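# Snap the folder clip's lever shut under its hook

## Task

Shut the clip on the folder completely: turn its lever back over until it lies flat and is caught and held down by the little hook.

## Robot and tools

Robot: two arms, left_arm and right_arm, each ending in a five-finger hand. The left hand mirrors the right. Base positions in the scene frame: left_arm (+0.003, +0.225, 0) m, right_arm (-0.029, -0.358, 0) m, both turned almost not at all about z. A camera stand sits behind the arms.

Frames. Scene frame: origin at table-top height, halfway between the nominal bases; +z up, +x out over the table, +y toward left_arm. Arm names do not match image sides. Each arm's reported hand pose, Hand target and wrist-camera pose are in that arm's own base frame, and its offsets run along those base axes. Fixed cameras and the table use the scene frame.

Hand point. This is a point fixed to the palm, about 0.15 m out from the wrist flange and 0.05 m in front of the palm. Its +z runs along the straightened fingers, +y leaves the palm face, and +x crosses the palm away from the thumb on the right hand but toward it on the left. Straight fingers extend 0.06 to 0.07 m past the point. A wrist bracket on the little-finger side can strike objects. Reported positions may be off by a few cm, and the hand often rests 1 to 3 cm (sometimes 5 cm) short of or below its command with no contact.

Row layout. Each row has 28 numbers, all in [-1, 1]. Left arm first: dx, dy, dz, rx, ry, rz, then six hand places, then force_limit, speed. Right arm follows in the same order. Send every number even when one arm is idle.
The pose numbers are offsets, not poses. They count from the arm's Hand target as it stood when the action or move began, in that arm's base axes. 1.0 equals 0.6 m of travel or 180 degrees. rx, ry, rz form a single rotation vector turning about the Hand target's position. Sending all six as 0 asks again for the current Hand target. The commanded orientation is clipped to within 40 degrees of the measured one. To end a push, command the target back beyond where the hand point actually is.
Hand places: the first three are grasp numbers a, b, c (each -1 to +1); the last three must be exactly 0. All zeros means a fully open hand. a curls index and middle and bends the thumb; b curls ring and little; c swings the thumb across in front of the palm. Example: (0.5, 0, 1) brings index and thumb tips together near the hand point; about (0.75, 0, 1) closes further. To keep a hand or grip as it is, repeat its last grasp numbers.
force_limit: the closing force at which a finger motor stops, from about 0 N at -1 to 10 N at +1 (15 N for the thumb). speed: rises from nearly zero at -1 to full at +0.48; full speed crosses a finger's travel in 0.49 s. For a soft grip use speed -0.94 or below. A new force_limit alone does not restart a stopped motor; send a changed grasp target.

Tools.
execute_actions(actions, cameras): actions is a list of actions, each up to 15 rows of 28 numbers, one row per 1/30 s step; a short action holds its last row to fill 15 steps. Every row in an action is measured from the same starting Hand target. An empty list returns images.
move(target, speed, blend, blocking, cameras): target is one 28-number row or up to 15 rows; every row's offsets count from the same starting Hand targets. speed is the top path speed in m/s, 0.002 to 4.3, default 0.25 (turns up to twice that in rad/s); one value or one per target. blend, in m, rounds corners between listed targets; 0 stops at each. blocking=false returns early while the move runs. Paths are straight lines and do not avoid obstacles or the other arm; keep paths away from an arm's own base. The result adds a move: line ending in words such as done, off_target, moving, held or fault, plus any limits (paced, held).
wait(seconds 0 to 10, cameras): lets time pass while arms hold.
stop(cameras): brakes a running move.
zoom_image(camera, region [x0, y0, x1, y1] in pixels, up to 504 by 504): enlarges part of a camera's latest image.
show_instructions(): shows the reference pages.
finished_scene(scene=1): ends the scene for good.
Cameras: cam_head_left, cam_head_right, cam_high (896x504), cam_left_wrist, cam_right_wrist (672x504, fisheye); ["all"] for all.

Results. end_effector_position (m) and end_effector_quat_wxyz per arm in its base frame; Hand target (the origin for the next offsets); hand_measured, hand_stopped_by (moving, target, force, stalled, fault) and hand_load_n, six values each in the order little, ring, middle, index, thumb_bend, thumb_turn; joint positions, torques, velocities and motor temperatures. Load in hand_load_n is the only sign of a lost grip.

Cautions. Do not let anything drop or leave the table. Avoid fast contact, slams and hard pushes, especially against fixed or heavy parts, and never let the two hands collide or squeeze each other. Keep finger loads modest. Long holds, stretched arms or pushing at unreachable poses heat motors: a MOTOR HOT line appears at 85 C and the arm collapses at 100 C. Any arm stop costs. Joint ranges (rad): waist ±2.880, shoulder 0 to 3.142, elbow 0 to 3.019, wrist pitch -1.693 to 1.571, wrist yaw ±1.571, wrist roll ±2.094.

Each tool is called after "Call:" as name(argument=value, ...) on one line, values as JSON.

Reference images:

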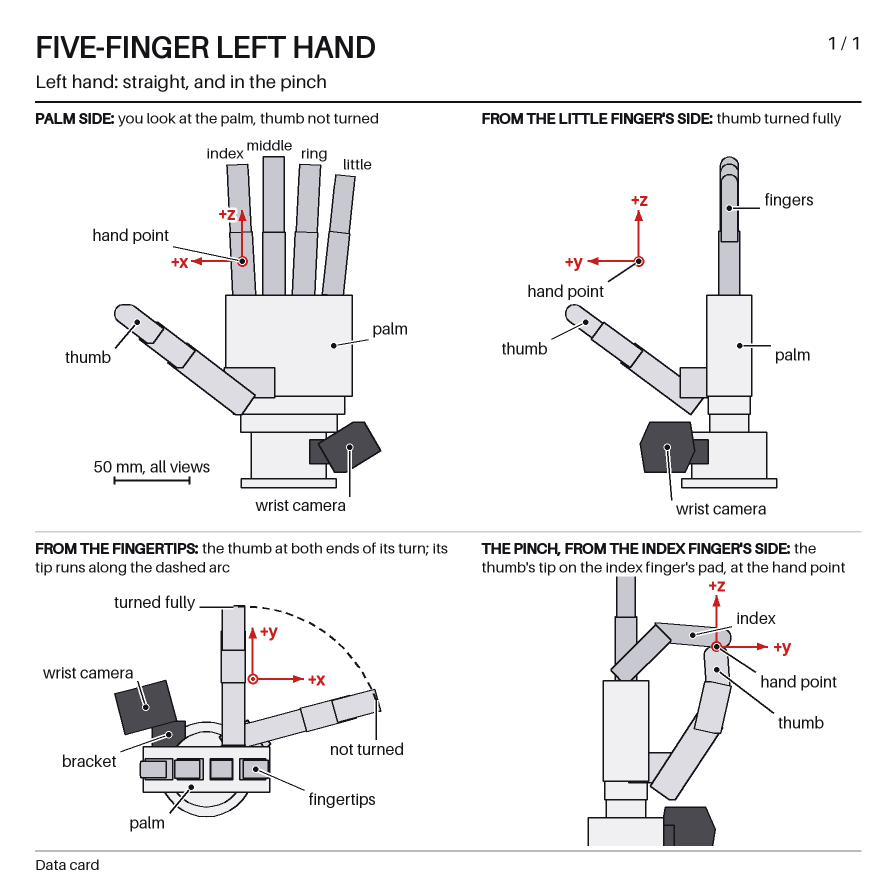

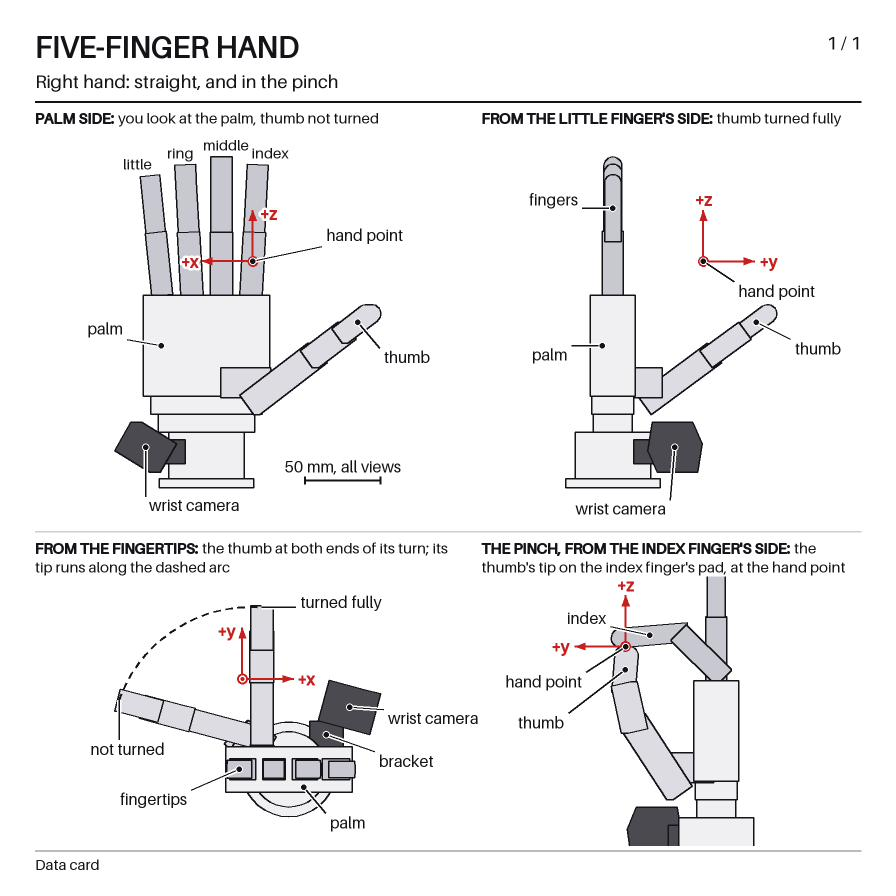

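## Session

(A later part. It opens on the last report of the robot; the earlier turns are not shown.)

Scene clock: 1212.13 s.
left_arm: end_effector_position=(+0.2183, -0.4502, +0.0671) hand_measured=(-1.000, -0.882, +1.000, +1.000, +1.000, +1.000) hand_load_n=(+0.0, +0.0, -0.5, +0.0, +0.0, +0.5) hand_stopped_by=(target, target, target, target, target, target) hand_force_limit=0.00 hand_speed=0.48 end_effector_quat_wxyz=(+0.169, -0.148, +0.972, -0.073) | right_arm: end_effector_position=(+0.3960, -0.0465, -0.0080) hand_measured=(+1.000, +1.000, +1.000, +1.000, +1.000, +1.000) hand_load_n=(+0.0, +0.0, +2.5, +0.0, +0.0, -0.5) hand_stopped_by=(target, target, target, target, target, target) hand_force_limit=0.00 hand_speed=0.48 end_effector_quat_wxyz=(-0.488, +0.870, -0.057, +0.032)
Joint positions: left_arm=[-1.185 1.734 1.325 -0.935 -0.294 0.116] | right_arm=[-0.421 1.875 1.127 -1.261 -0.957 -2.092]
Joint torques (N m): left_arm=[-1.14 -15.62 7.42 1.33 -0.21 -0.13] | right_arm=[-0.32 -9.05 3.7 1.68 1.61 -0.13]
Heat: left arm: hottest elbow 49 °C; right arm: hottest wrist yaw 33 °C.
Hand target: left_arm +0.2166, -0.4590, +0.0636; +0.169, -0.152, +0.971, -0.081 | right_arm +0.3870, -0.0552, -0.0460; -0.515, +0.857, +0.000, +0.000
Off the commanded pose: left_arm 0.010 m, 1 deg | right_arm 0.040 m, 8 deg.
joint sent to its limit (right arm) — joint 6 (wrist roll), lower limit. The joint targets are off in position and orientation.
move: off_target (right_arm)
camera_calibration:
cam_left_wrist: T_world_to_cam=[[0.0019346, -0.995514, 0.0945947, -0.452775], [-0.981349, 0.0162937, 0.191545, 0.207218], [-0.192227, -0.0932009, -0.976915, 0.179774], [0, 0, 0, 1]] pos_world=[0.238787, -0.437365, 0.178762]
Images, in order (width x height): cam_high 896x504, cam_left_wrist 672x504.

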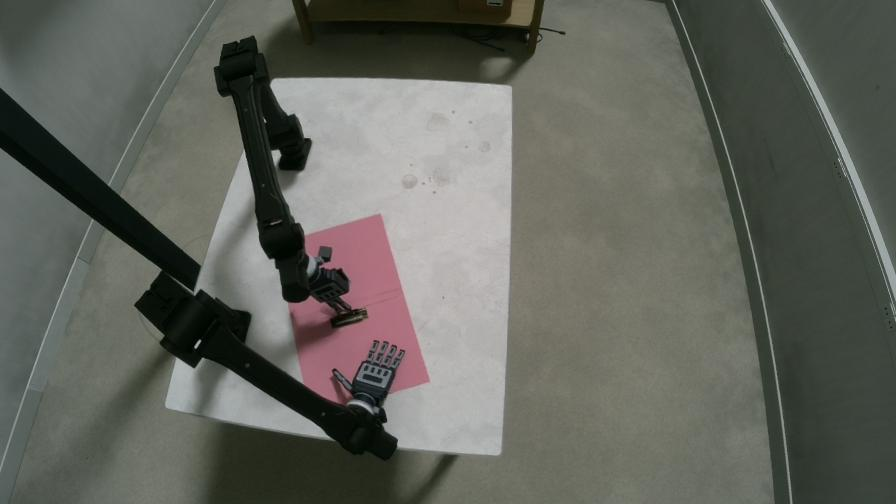

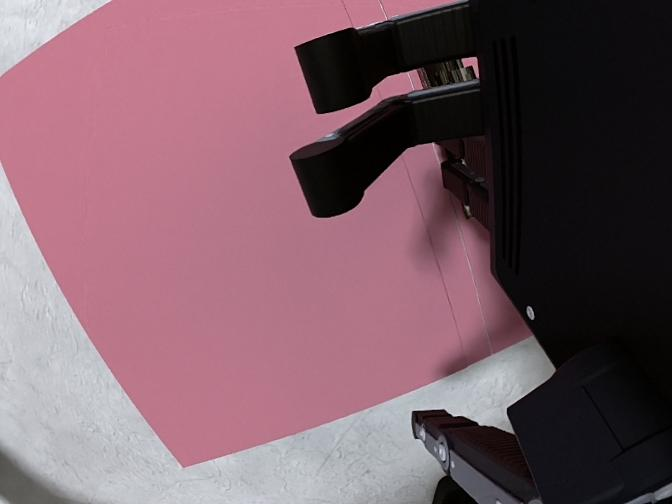

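Call:
move(target=[[0,0,0.0667,0,0,0,-0.125,1,0,0,0,0,0,0.48,0,0,0,0,0,0,0,0,0,0,0,0,0,0.48],[0.0057,-0.0157,0.0667,0,0,0,-0.125,1,0,0,0,0,0,0.48,0,0,0,0,0,0,0,0,0,0,0,0,0,0.48]], speed=0.08, cameras=["cam_high"])

Call:
zoom_image(camera="cam_high", region=[310, 255, 400, 335])

Scene clock: 1217.90 s.
left_arm: end_effector_position=(+0.2174, -0.4484, +0.0839) hand_measured=(-1.000, -0.882, +1.000, +1.000, +1.000, +1.000) hand_load_n=(+0.0, +0.0, +0.0, +0.0, +0.0, -0.5) hand_stopped_by=(target, target, target, target, target, target) hand_force_limit=0.00 hand_speed=0.48 end_effector_quat_wxyz=(+0.165, -0.146, +0.974, -0.058) | right_arm: end_effector_position=(+0.3960, -0.0465, -0.0080) hand_measured=(+1.000, +1.000, +1.000, +1.000, +1.000, +1.000) hand_load_n=(+0.0, +0.0, +2.0, +0.0, +0.0, +0.0) hand_stopped_by=(target, target, target, target, target, target) hand_force_limit=0.00 hand_speed=0.48 end_effector_quat_wxyz=(-0.488, +0.870, -0.057, +0.032)
Joint positions: left_arm=[-1.185 1.733 1.37 -1.011 -0.293 0.116] | right_arm=[-0.421 1.875 1.127 -1.261 -0.957 -2.092]
Joint torques (N m): left_arm=[-2.2 -15.79 10.74 0.27 -0.19 -0.16] | right_arm=[-1.2 -9.17 3.74 1.54 1.61 -0.06]
Heat: left arm: hottest elbow 49 °C; right arm: hottest wrist yaw 33 °C.
Hand target: left_arm +0.2200, -0.4685, +0.1037; +0.169, -0.152, +0.971, -0.081 | right_arm +0.3870, -0.0552, -0.0460; -0.515, +0.857, +0.000, +0.000
Off the commanded pose: left_arm 0.028 m, 3 deg | right_arm 0.040 m, 8 deg.
joint sent to its limit (right arm) — joint 6 (wrist roll), lower limit. The joint targets are off in position and orientation.
move: off_target (left_arm, right_arm)
Images, in order (width x height): cam_high 896x504.

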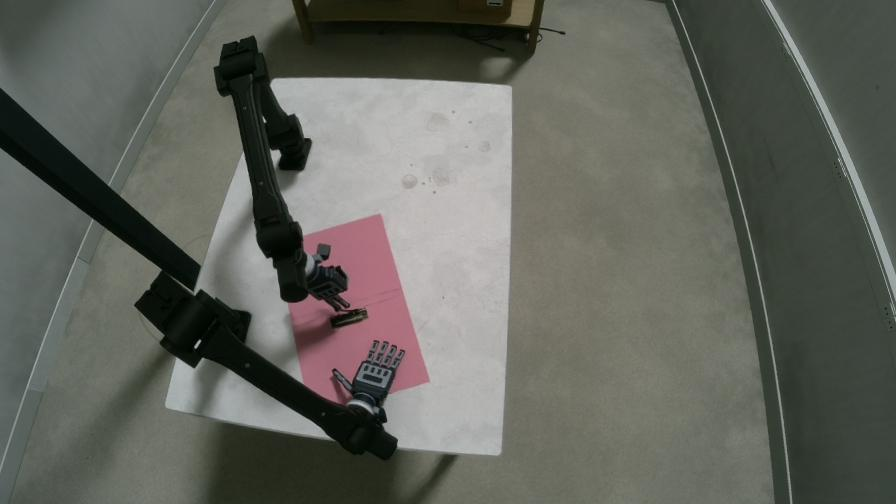

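Scaled by 5.600 from the camera's 896x504 image, which has a finer 1280x720 frame.

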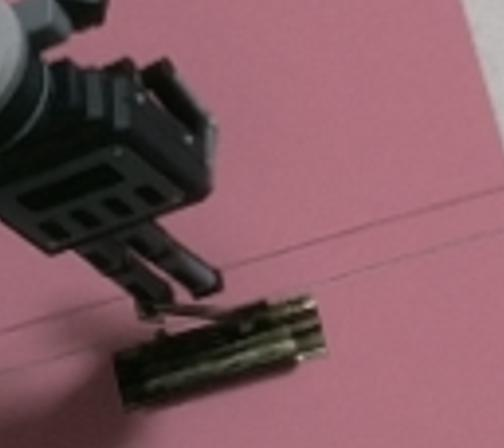

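Call:
move(target=[0.0,0.0,0.05,0,0,0,-0.125,1,0,0,0,0,0,0.48,0,0,0,0,0,0,0,0,0,0,0,0,0,0.48], speed=0.08, cameras=["cam_high"])

Call:
zoom_image(camera="cam_high", region=[310, 255, 400, 335])

Scene clock: 1221.03 s.
left_arm: end_effector_position=(+0.2172, -0.4478, +0.1020) hand_measured=(-1.000, -0.882, +1.000, +1.000, +1.000, +1.000) hand_load_n=(+0.0, +0.0, +0.0, +0.0, +0.0, +0.0) hand_stopped_by=(target, target, target, target, target, target) hand_force_limit=0.00 hand_speed=0.48 end_effector_quat_wxyz=(+0.162, -0.145, +0.975, -0.046) | right_arm: end_effector_position=(+0.3960, -0.0465, -0.0080) hand_measured=(+1.000, +1.000, +1.000, +1.000, +1.000, +1.000) hand_load_n=(+0.0, +0.0, +2.5, -0.5, +0.0, +0.0) hand_stopped_by=(target, target, target, target, target, target) hand_force_limit=0.00 hand_speed=0.48 end_effector_quat_wxyz=(-0.488, +0.870, -0.057, +0.032)
Joint positions: left_arm=[-1.185 1.733 1.419 -1.085 -0.293 0.116] | right_arm=[-0.421 1.875 1.127 -1.261 -0.957 -2.092]
Joint torques (N m): left_arm=[-1.55 -18.49 11.19 0.34 -0.2 -0.13] | right_arm=[-1.03 -9.7 3.74 1.73 1.57 -0.15]
Heat: left arm: hottest elbow 49 °C; right arm: hottest wrist yaw 33 °C.
Hand target: left_arm +0.2200, -0.4684, +0.1337; +0.169, -0.152, +0.971, -0.081 | right_arm +0.3870, -0.0552, -0.0460; -0.515, +0.857, +0.000, +0.000
Off the commanded pose: left_arm 0.038 m, 4 deg | right_arm 0.040 m, 8 deg.
joint sent to its limit (right arm) — joint 6 (wrist roll), lower limit. The joint targets are off in position and orientation.
move: off_target (left_arm, right_arm)
Images, in order (width x height): cam_high 896x504.

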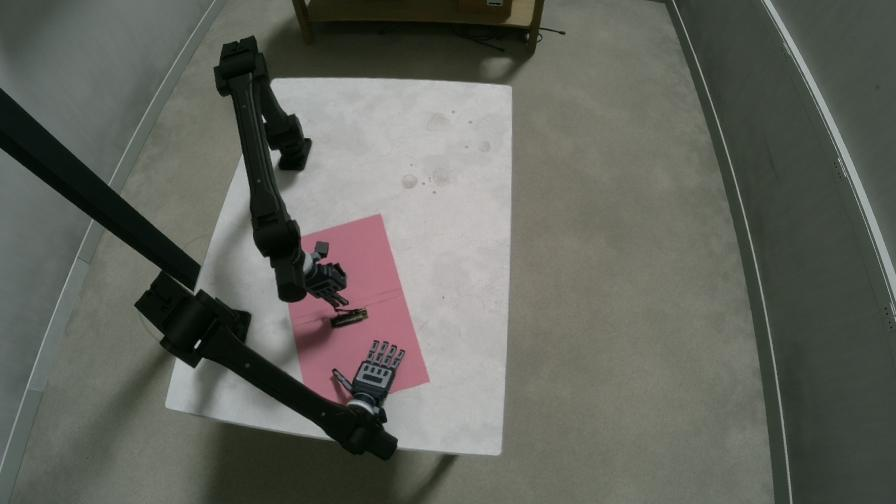

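Scaled by 5.600 from the camera's 896x504 image, which has a finer 1280x720 frame.

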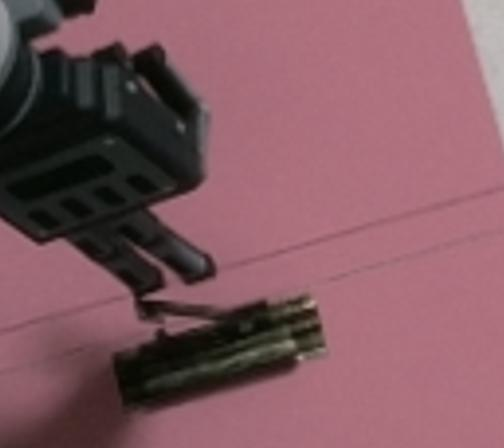

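Call:
move(target=[[0.0034,-0.0094,0,0,0,0,-0.125,1,0,0,0,0,0,0.48,0,0,0,0,0,0,0,0,0,0,0,0,0,0.48],[0.0034,-0.0094,-0.045,0,0,0,-0.125,1,0,0,0,0,0,0.48,0,0,0,0,0,0,0,0,0,0,0,0,0,0.48]], speed=0.08, cameras=["cam_high"])

Call:
zoom_image(camera="cam_high", region=[310, 255, 400, 335])

Scene clock: 1227.90 s.
left_arm: end_effector_position=(+0.2211, -0.4576, +0.1082) hand_measured=(-1.000, -0.882, +1.000, +1.000, +1.000, +1.000) hand_load_n=(+0.0, +0.0, +0.0, -3.0, +0.0, +0.0) hand_stopped_by=(target, target, target, target, target, target) hand_force_limit=0.00 hand_speed=0.48 end_effector_quat_wxyz=(+0.165, -0.147, +0.973, -0.061) | right_arm: end_effector_position=(+0.3966, -0.0466, -0.0081) hand_measured=(+1.000, +1.000, +1.000, +1.000, +1.000, +1.000) hand_load_n=(+0.0, +0.0, +2.5, +0.0, +0.0, +0.0) hand_stopped_by=(target, target, target, target, target, target) hand_force_limit=0.00 hand_speed=0.48 end_effector_quat_wxyz=(-0.488, +0.870, -0.056, +0.033)
Joint positions: left_arm=[-1.185 1.733 1.438 -1.073 -0.292 0.116] | right_arm=[-0.421 1.875 1.127 -1.259 -0.958 -2.092]
Joint torques (N m): left_arm=[-1.2 -14.74 8.46 1.91 -0.23 -0.11] | right_arm=[-0.21 -9.17 3.71 1.37 1.58 -0.09]
Heat: left arm: hottest elbow 49 °C; right arm: hottest wrist yaw 33 °C.
Hand target: left_arm +0.2222, -0.4741, +0.1067; +0.169, -0.152, +0.971, -0.081 | right_arm +0.3870, -0.0552, -0.0460; -0.515, +0.857, +0.000, +0.000
Off the commanded pose: left_arm 0.017 m, 2 deg | right_arm 0.040 m, 8 deg.
joint sent to its limit (right arm) — joint 6 (wrist roll), lower limit. The joint targets are off in position and orientation.
move: off_target (left_arm, right_arm)
Images, in order (width x height): cam_high 896x504.

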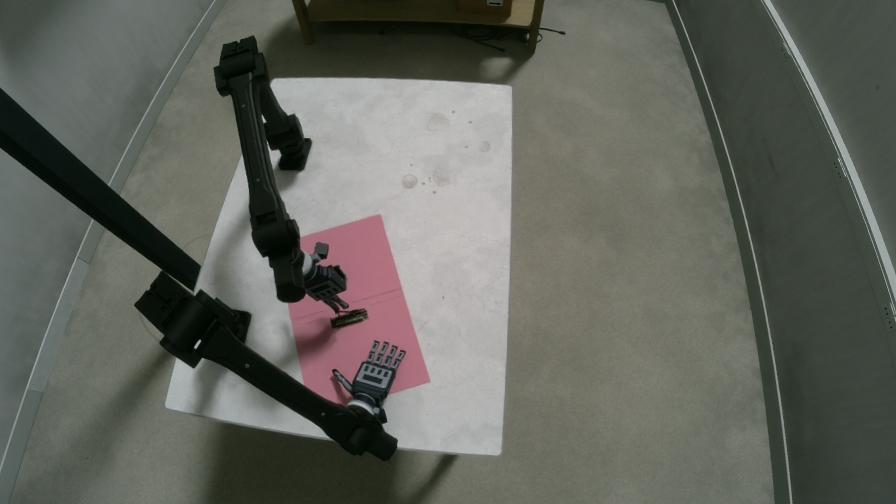

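Scaled by 5.600 from the camera's 896x504 image, which has a finer 1280x720 frame.

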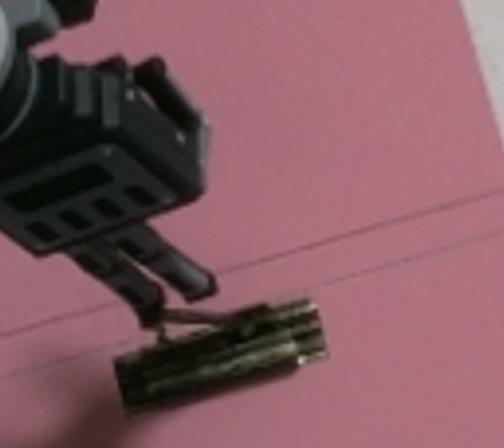

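Call:
move(target=[[-0.004,0.011,0.05,0,0,0,-0.125,1,0,0,0,0,0,0.48,0,0,0,0,0,0,0,0,0,0,0,0,0,0.48],[0.0531,0.0392,0.05,0,0,0.02387,-0.125,1,0,0,0,0,0,0.48,0,0,0,0,0,0,0,0,0,0,0,0,0,0.48]], speed=0.1, cameras=["cam_high"])

Call:
zoom_image(camera="cam_high", region=[310, 255, 400, 335])

Scene clock: 1236.60 s.
left_arm: end_effector_position=(+0.2479, -0.4377, +0.1085) hand_measured=(-1.000, -0.882, +1.000, +1.000, +1.000, +1.000) hand_load_n=(+0.0, +0.0, +0.0, +0.0, +0.0, +0.0) hand_stopped_by=(target, target, target, target, target, target) hand_force_limit=0.00 hand_speed=0.48 end_effector_quat_wxyz=(+0.165, -0.177, +0.969, -0.047) | right_arm: end_effector_position=(+0.3966, -0.0466, -0.0081) hand_measured=(+1.000, +1.000, +1.000, +1.000, +1.000, +1.000) hand_load_n=(+0.0, +0.0, +2.0, +0.0, -0.5, -0.5) hand_stopped_by=(target, target, target, target, target, target) hand_force_limit=0.00 hand_speed=0.48 end_effector_quat_wxyz=(-0.488, +0.870, -0.056, +0.033)
Joint positions: left_arm=[-1.121 1.733 1.438 -1.092 -0.293 0.116] | right_arm=[-0.421 1.875 1.127 -1.259 -0.958 -2.092]
Joint torques (N m): left_arm=[-0.73 -18.02 10.55 0.31 -0.17 -0.18] | right_arm=[-0.5 -9.47 3.7 1.46 1.58 -0.11]
Heat: left arm: hottest elbow 50 °C; right arm: hottest wrist yaw 33 °C.
Hand target: left_arm +0.2540, -0.4506, +0.1367; +0.172, -0.188, +0.964, -0.075 | right_arm +0.3870, -0.0552, -0.0460; -0.515, +0.857, +0.000, +0.000
Off the commanded pose: left_arm 0.032 m, 4 deg | right_arm 0.040 m, 8 deg.
joint sent to its limit (right arm) — joint 6 (wrist roll), lower limit. The joint targets are off in position and orientation.
move: off_target (left_arm, right_arm)
Images, in order (width x height): cam_high 896x504.

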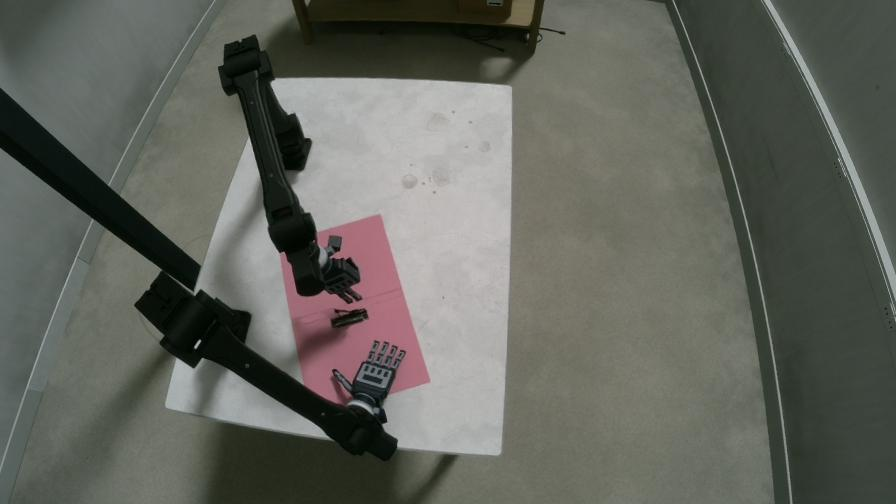

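Scaled by 5.600 from the camera's 896x504 image, which has a finer 1280x720 frame.

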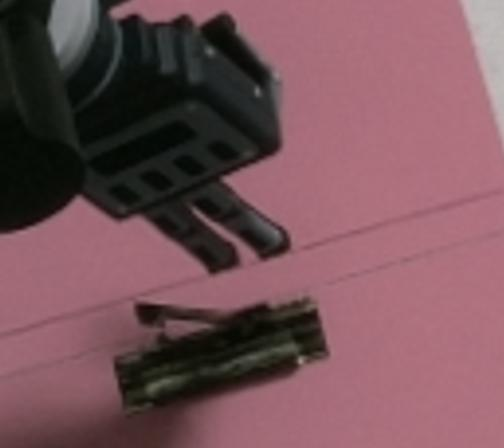

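Call:
move(target=[0,0,-0.0667,0,0,0,-0.125,1,0,0,0,0,0,0.48,0,0,0,0,0,0,0,0,0,0,0,0,0,0.48], speed=0.08, cameras=["cam_high"])

Call:
zoom_image(camera="cam_high", region=[310, 255, 400, 335])

Scene clock: 1242.97 s.
left_arm: end_effector_position=(+0.2512, -0.4446, +0.0976) hand_measured=(-1.000, -0.882, +1.000, +1.000, +1.000, +1.000) hand_load_n=(+0.0, +0.0, +0.0, +0.0, +0.0, +0.0) hand_stopped_by=(target, target, target, target, target, target) hand_force_limit=0.00 hand_speed=0.48 end_effector_quat_wxyz=(+0.170, -0.179, +0.967, -0.066) | right_arm: end_effector_position=(+0.3966, -0.0466, -0.0081) hand_measured=(+1.000, +1.000, +1.000, +1.000, +1.000, +1.000) hand_load_n=(+0.0, +0.0, +2.5, -0.5, +0.0, +0.0) hand_stopped_by=(target, target, target, target, target, target) hand_force_limit=0.00 hand_speed=0.48 end_effector_quat_wxyz=(-0.488, +0.870, -0.056, +0.033)
Joint positions: left_arm=[-1.121 1.733 1.409 -1.022 -0.293 0.116] | right_arm=[-0.421 1.875 1.127 -1.259 -0.958 -2.092]
Joint torques (N m): left_arm=[-0.62 -15.97 7.72 1.11 -0.27 -0.15] | right_arm=[-0.15 -8.88 3.55 1.52 1.58 -0.1]
Heat: left arm: hottest elbow 51 °C; right arm: hottest wrist yaw 33 °C.
Hand target: left_arm +0.2540, -0.4506, +0.0968; +0.172, -0.188, +0.964, -0.075 | right_arm +0.3870, -0.0552, -0.0460; -0.515, +0.857, +0.000, +0.000
Off the commanded pose: left_arm 0.007 m, 1 deg | right_arm 0.040 m, 8 deg.
joint sent to its limit (right arm) — joint 6 (wrist roll), lower limit. The joint targets are off in position and orientation.
move: off_target (right_arm)
Images, in order (width x height): cam_high 896x504.

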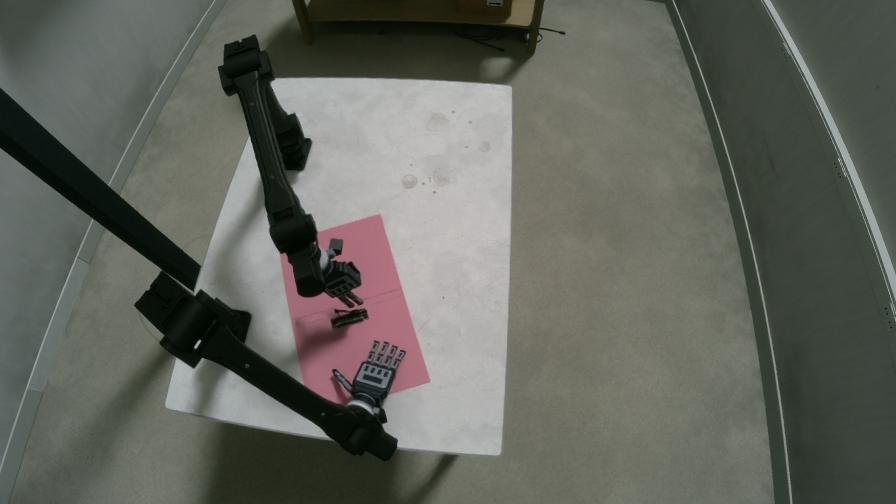

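Scaled by 5.600 from the camera's 896x504 image, which has a finer 1280x720 frame.

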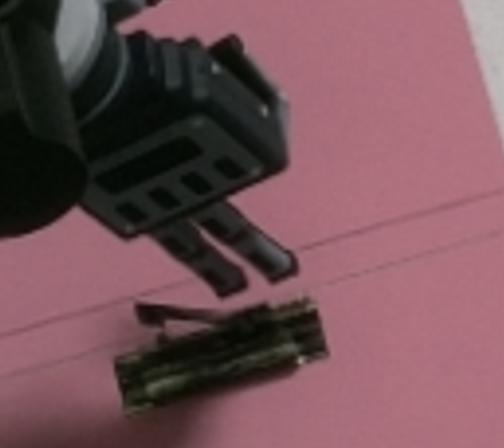

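Call:
move(target=[[-0.0052,0.0142,0,0,0,0,-0.125,1,0,0,0,0,0,0.48,0,0,0,0,0,0,0,0,0,0,0,0,0,0.48],[-0.063,-0.0158,0,0,0,-0.0245,-0.125,1,0,0,0,0,0,0.48,0,0,0,0,0,0,0,0,0,0,0,0,0,0.48]], speed=0.08, cameras=["cam_high","cam_left_wrist"])

Call:
zoom_image(camera="cam_high", region=[310, 255, 400, 335])

Scene clock: 1250.77 s.
left_arm: end_effector_position=(+0.2160, -0.4524, +0.0872) hand_measured=(-1.000, -0.882, +1.000, +1.000, +1.000, +1.000) hand_load_n=(+0.0, +0.0, +0.0, +0.0, -0.5, +0.0) hand_stopped_by=(target, target, target, target, target, target) hand_force_limit=0.00 hand_speed=0.48 end_effector_quat_wxyz=(+0.165, -0.144, +0.974, -0.062) | right_arm: end_effector_position=(+0.3966, -0.0466, -0.0081) hand_measured=(+1.000, +1.000, +1.000, +1.000, +1.000, +1.000) hand_load_n=(+0.0, +0.0, +2.5, +0.0, +0.0, +0.0) hand_stopped_by=(target, target, target, target, target, target) hand_force_limit=0.00 hand_speed=0.48 end_effector_quat_wxyz=(-0.488, +0.870, -0.056, +0.033)
Joint positions: left_arm=[-1.191 1.733 1.38 -1.014 -0.292 0.116] | right_arm=[-0.421 1.875 1.127 -1.259 -0.958 -2.092]
Joint torques (N m): left_arm=[-0.15 -17.26 7.43 1.24 -0.27 -0.12] | right_arm=[-0.5 -9.35 3.74 1.47 1.6 -0.08]
Heat: left arm: hottest elbow 50 °C; right arm: hottest wrist yaw 33 °C.
Hand target: left_arm +0.2163, -0.4601, +0.0968; +0.169, -0.151, +0.971, -0.081 | right_arm +0.3870, -0.0552, -0.0460; -0.515, +0.857, +0.000, +0.000
Off the commanded pose: left_arm 0.012 m, 2 deg | right_arm 0.040 m, 8 deg.
joint sent to its limit (right arm) — joint 6 (wrist roll), lower limit. The joint targets are off in position and orientation.
move: off_target (left_arm, right_arm)
camera_calibration:
cam_left_wrist: T_world_to_cam=[[-0.00293445, -0.997279, 0.0736592, -0.45486], [-0.979272, 0.0177842, 0.201769, 0.200521], [-0.20253, -0.0715403, -0.976659, 0.210738], [0, 0, 0, 1]] pos_world=[0.23771, -0.442113, 0.198865]
Images, in order (width x height): cam_high 896x504, cam_left_wrist 672x504.

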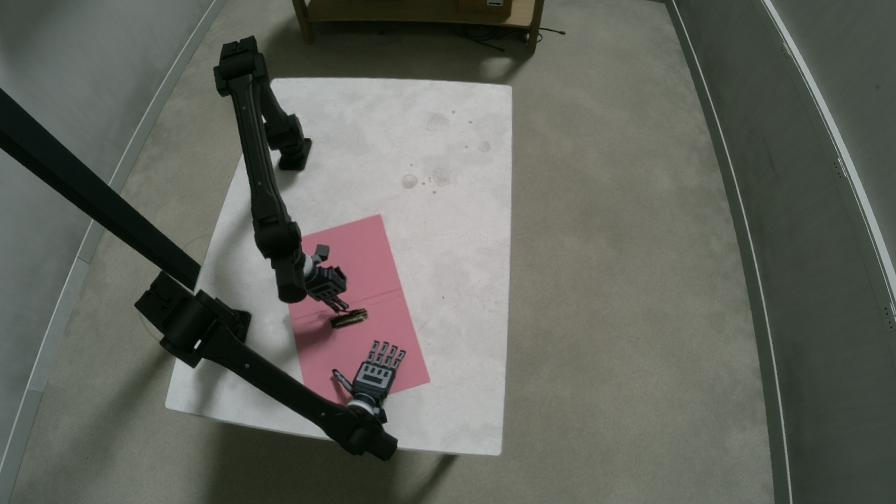

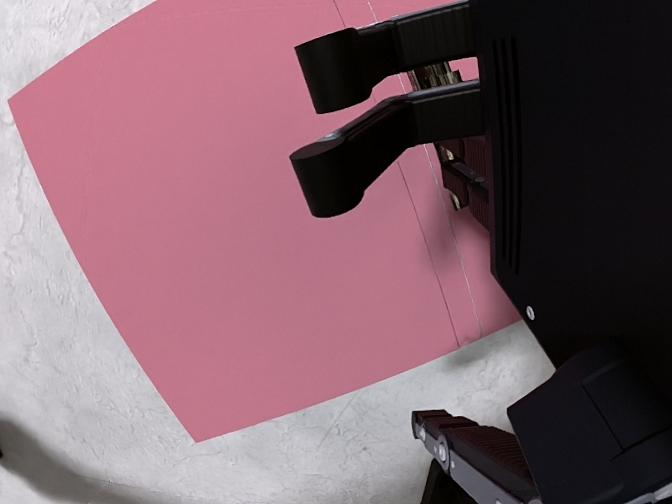

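Scaled by 5.600 from the camera's 896x504 image, which has a finer 1280x720 frame.

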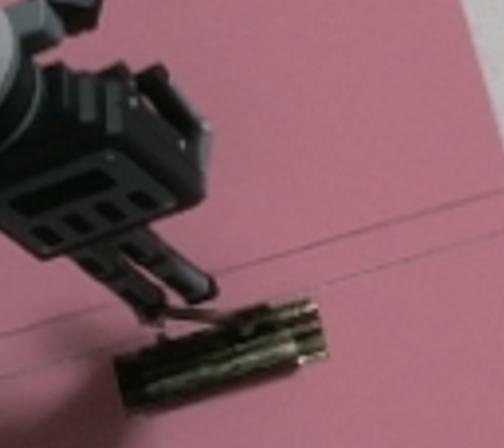

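Call:
move(target=[0.0017,-0.0047,-0.05,0,0,0,-0.125,1,0,0,0,0,0,0.48,0,0,0,0,0,0,0,0,0,0,0,0,0,0.48], speed=0.06, cameras=["cam_high","cam_left_wrist"])

Call:
zoom_image(camera="cam_high", region=[310, 255, 400, 335])

Call:
zoom_image(camera="cam_left_wrist", region=[380, 20, 520, 260])

Scene clock: 1257.17 s.
left_arm: end_effector_position=(+0.2165, -0.4536, +0.0722) hand_measured=(-1.000, -0.882, +1.000, +1.000, +1.000, +1.000) hand_load_n=(+0.0, +0.0, -1.5, +0.0, +0.0, +0.0) hand_stopped_by=(target, target, target, target, target, target) hand_force_limit=0.00 hand_speed=0.48 end_effector_quat_wxyz=(+0.168, -0.146, +0.972, -0.073) | right_arm: end_effector_position=(+0.3966, -0.0466, -0.0081) hand_measured=(+1.000, +1.000, +1.000, +1.000, +1.000, +1.000) hand_load_n=(-0.5, +0.0, +2.5, +0.0, +0.0, +0.0) hand_stopped_by=(target, target, target, target, target, target) hand_force_limit=0.00 hand_speed=0.48 end_effector_quat_wxyz=(-0.488, +0.870, -0.056, +0.033)
Joint positions: left_arm=[-1.191 1.735 1.341 -0.95 -0.292 0.116] | right_arm=[-0.421 1.875 1.127 -1.259 -0.958 -2.092]
Joint torques (N m): left_arm=[-0.56 -14.51 7.41 1.58 -0.26 -0.2] | right_arm=[-0.73 -9.64 3.63 1.51 1.62 -0.14]
Heat: left arm: hottest elbow 49 °C; right arm: hottest wrist yaw 33 °C.
Hand target: left_arm +0.2173, -0.4628, +0.0667; +0.169, -0.151, +0.971, -0.081 | right_arm +0.3870, -0.0552, -0.0460; -0.515, +0.857, +0.000, +0.000
Off the commanded pose: left_arm 0.011 m, 1 deg | right_arm 0.040 m, 8 deg.
joint sent to its limit (right arm) — joint 6 (wrist roll), lower limit. The joint targets are off in position and orientation.
move: off_target (left_arm, right_arm)
camera_calibration:
cam_left_wrist: T_world_to_cam=[[-0.00363145, -0.995523, 0.094452, -0.455486], [-0.980912, 0.0219099, 0.193216, 0.206917], [-0.194421, -0.0919474, -0.976599, 0.185051], [0, 0, 0, 1]] pos_world=[0.237291, -0.440965, 0.183762]
Images, in order (width x height): cam_high 896x504, cam_left_wrist 672x504.

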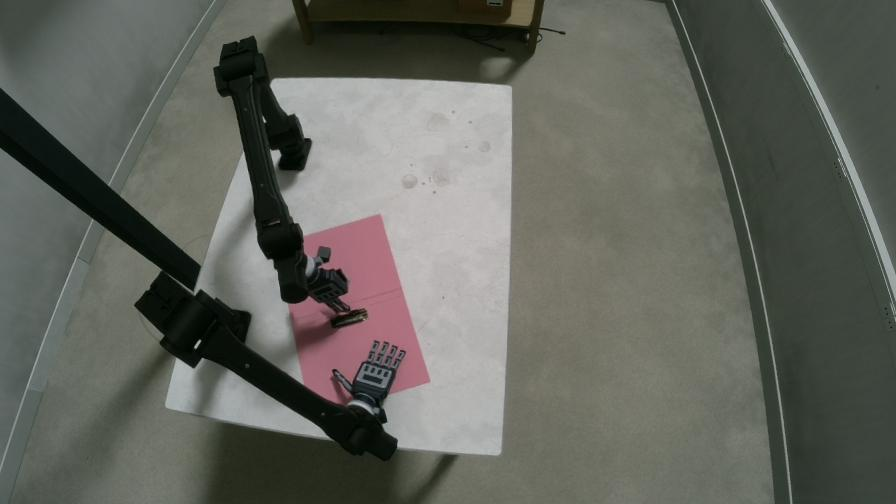

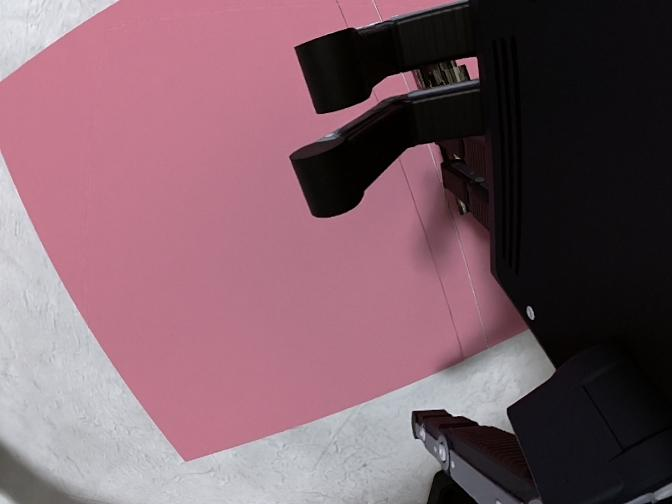

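Scaled by 5.600 from the camera's 896x504 image, which has a finer 1280x720 frame.

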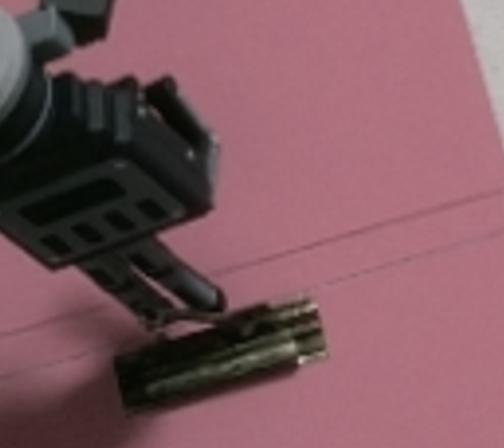

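Scaled by 2.100 from the camera's 672x504 image, which has a finer 960x720 frame.

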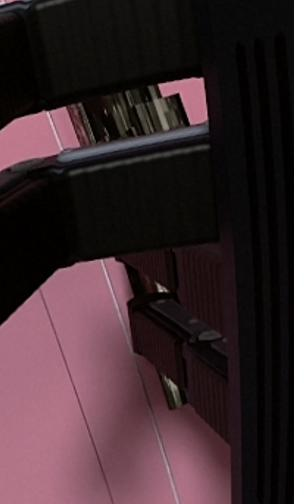

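Call:
zoom_image(camera="cam_high", region=[322, 295, 372, 335])

Call:
execute_actions(actions=[], cameras=["cam_head_left", "cam_right_wrist", "cam_head_right"])

Call:
zoom_image(camera="cam_head_left", region=[460, 360, 530, 430])

Scaled by 10.080 from the camera's 896x504 image, which has a finer 1280x720 frame.

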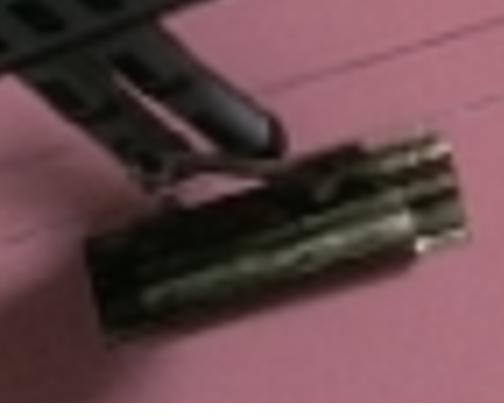

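Scene clock: 1260.33 s.
left_arm: end_effector_position=(+0.2165, -0.4536, +0.0722) hand_measured=(-1.000, -0.882, +1.000, +1.000, +1.000, +1.000) hand_load_n=(+0.0, +0.0, -1.0, +0.0, +0.0, +0.0) hand_stopped_by=(target, target, target, target, target, target) hand_force_limit=0.00 hand_speed=0.48 end_effector_quat_wxyz=(+0.168, -0.146, +0.972, -0.073) | right_arm: end_effector_position=(+0.3966, -0.0466, -0.0081) hand_measured=(+1.000, +1.000, +1.000, +1.000, +1.000, +1.000) hand_load_n=(+0.0, +0.0, +2.5, +0.0, +0.0, +0.0) hand_stopped_by=(target, target, target, target, target, target) hand_force_limit=0.00 hand_speed=0.48 end_effector_quat_wxyz=(-0.488, +0.870, -0.056, +0.033)
Joint positions: left_arm=[-1.191 1.735 1.341 -0.95 -0.292 0.116] | right_arm=[-0.421 1.875 1.127 -1.259 -0.958 -2.092]
Joint velocities: within noise
Joint torques (N m): left_arm=[-1.67 -14.27 7.57 1.65 -0.29 -0.12] | right_arm=[-1.14 -9.23 3.79 1.73 1.62 -0.11]
Motor temperatures (°C): left_arm=[28 32 48 26 25 25] | right_arm=[23 31 32 27 33 25]
Heat: left arm: hottest elbow 48 °C; right arm: hottest wrist yaw 33 °C.
Hand target: left_arm +0.2173, -0.4628, +0.0667; +0.169, -0.151, +0.971, -0.081 | right_arm +0.3870, -0.0552, -0.0460; -0.515, +0.857, +0.000, +0.000
Off the commanded pose: left_arm 0.011 m, 1 deg | right_arm 0.040 m, 8 deg.
camera_calibration:
cam_right_wrist: T_world_to_cam=[[0.17027, -0.562028, -0.809403, -0.100547], [-0.915206, -0.394657, 0.0815122, 0.348753], [-0.365249, 0.726891, -0.581569, 0.286054], [0, 0, 0, 1]] pos_world=[0.440781, -0.126802, 0.0565492]
Images, in order (width x height): cam_head_left 896x504, cam_head_right 896x504, cam_right_wrist 672x504.

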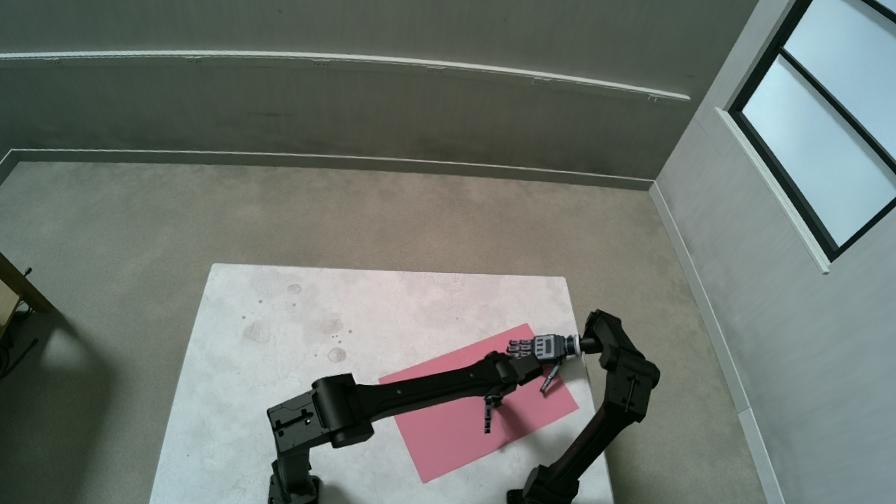

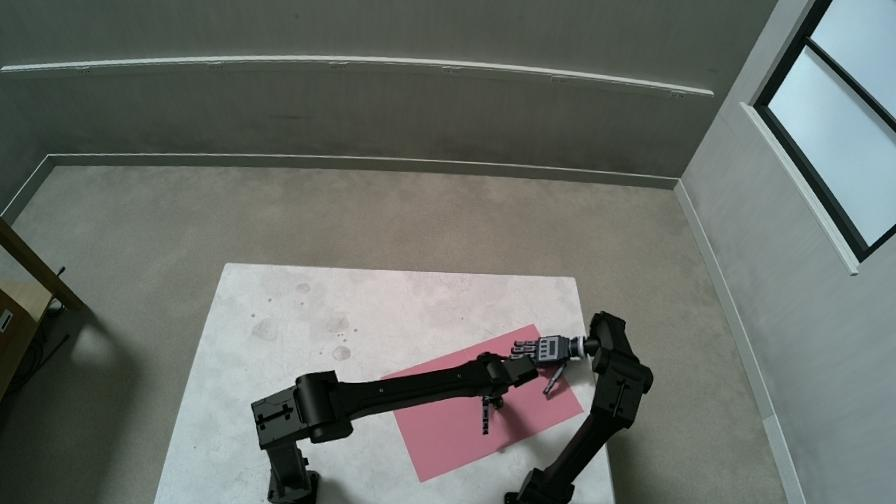

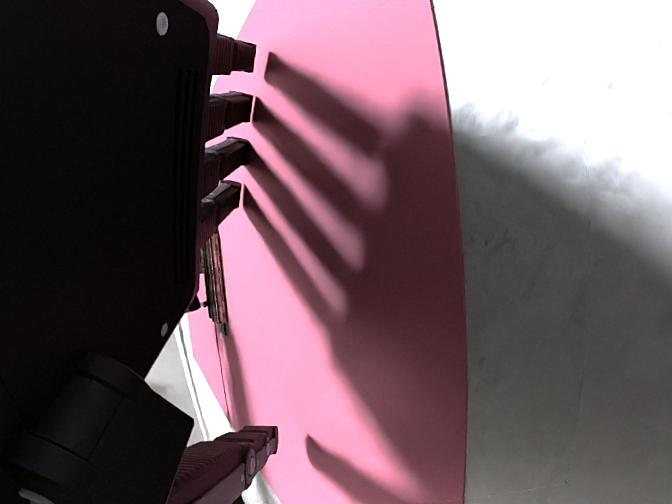

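Scaled by 7.200 from the camera's 896x504 image, which has a finer 1280x720 frame.

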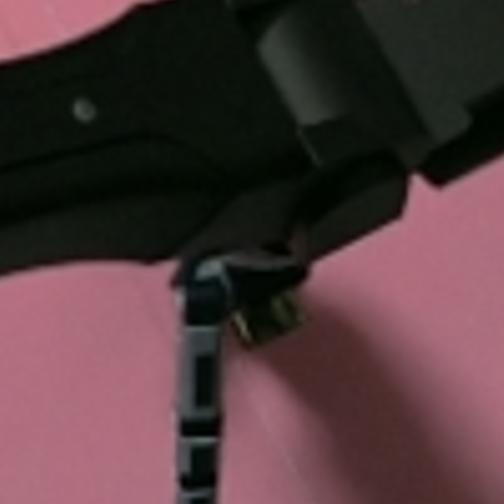

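Call:
move(target=[[0,0,0.1083,0,0,0,-0.125,1,0,0,0,0,0,0.48,0,0,0,0,0,0,0,0,0,0,0,0,0,0.48],[0.0057,-0.0157,0.1083,0,0,0,-0.125,1,0,0,0,0,0,0.48,0,0,0,0,0,0,0,0,0,0,0,0,0,0.48],[0.0057,-0.0157,0.05,0,0,0,-0.125,1,0,0,0,0,0,0.48,0,0,0,0,0,0,0,0,0,0,0,0,0,0.48]], speed=0.1, cameras=["cam_high","cam_left_wrist"])

Call:
zoom_image(camera="cam_high", region=[310, 275, 380, 335])

Scene clock: 1270.43 s.
left_arm: end_effector_position=(+0.2173, -0.4586, +0.1012) hand_measured=(-1.000, -0.882, +1.000, +1.000, +1.000, +1.000) hand_load_n=(+0.0, +0.0, +0.0, -3.0, +0.0, +0.5) hand_stopped_by=(target, target, target, target, target, target) hand_force_limit=0.00 hand_speed=0.48 end_effector_quat_wxyz=(+0.165, -0.144, +0.973, -0.066) | right_arm: end_effector_position=(+0.3966, -0.0466, -0.0081) hand_measured=(+1.000, +1.000, +1.000, +1.000, +1.000, +1.000) hand_load_n=(+0.0, +0.0, +2.5, +0.0, +0.0, +0.0) hand_stopped_by=(target, target, target, target, target, target) hand_force_limit=0.00 hand_speed=0.48 end_effector_quat_wxyz=(-0.488, +0.870, -0.056, +0.033)
Joint positions: left_arm=[-1.192 1.73 1.416 -1.044 -0.29 0.116] | right_arm=[-0.421 1.875 1.127 -1.259 -0.958 -2.092]
Joint torques (N m): left_arm=[-0.97 -14.33 8.06 1.76 -0.26 -0.22] | right_arm=[-0.91 -9.05 3.55 1.57 1.6 -0.08]
Heat: left arm: hottest elbow 48 °C; right arm: hottest wrist yaw 33 °C.
Hand target: left_arm +0.2206, -0.4723, +0.0967; +0.169, -0.151, +0.971, -0.081 | right_arm +0.3870, -0.0552, -0.0460; -0.515, +0.857, +0.000, +0.000
Off the commanded pose: left_arm 0.015 m, 2 deg | right_arm 0.040 m, 8 deg.
joint sent to its limit (right arm) — joint 6 (wrist roll), lower limit. The joint targets are off in position and orientation.
move: off_target (left_arm, right_arm)
camera_calibration:
cam_left_wrist: T_world_to_cam=[[-0.00487412, -0.996644, 0.0817133, -0.462115], [-0.979485, 0.0212205, 0.200398, 0.200765], [-0.20146, -0.0790601, -0.976301, 0.220461], [0, 0, 0, 1]] pos_world=[0.238807, -0.447394, 0.212764]
Images, in order (width x height): cam_high 896x504, cam_left_wrist 672x504.

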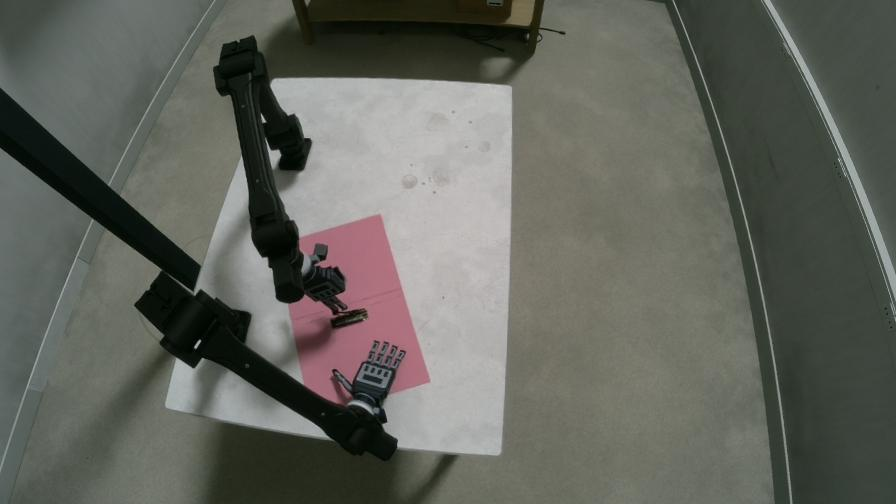

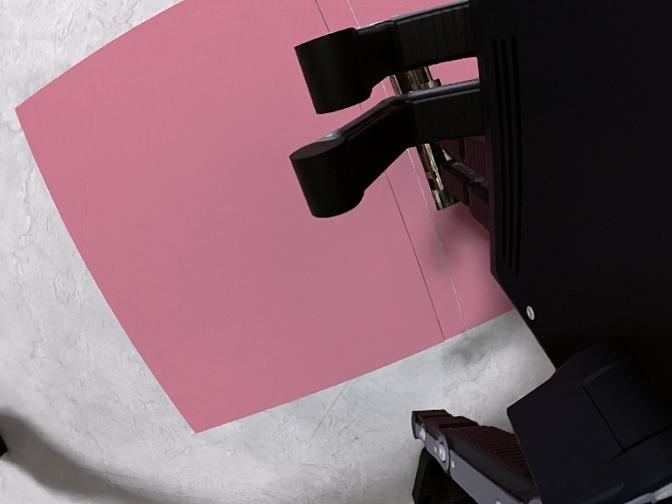

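Scaled by 7.200 from the camera's 896x504 image, which has a finer 1280x720 frame.

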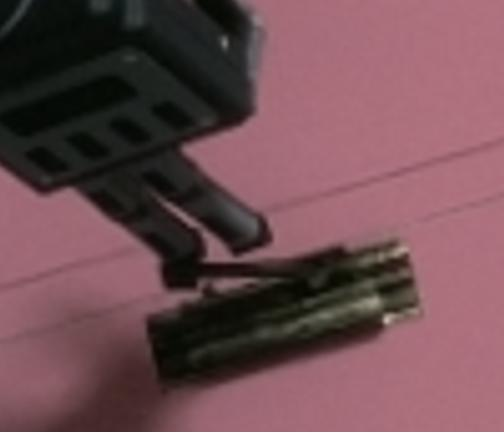

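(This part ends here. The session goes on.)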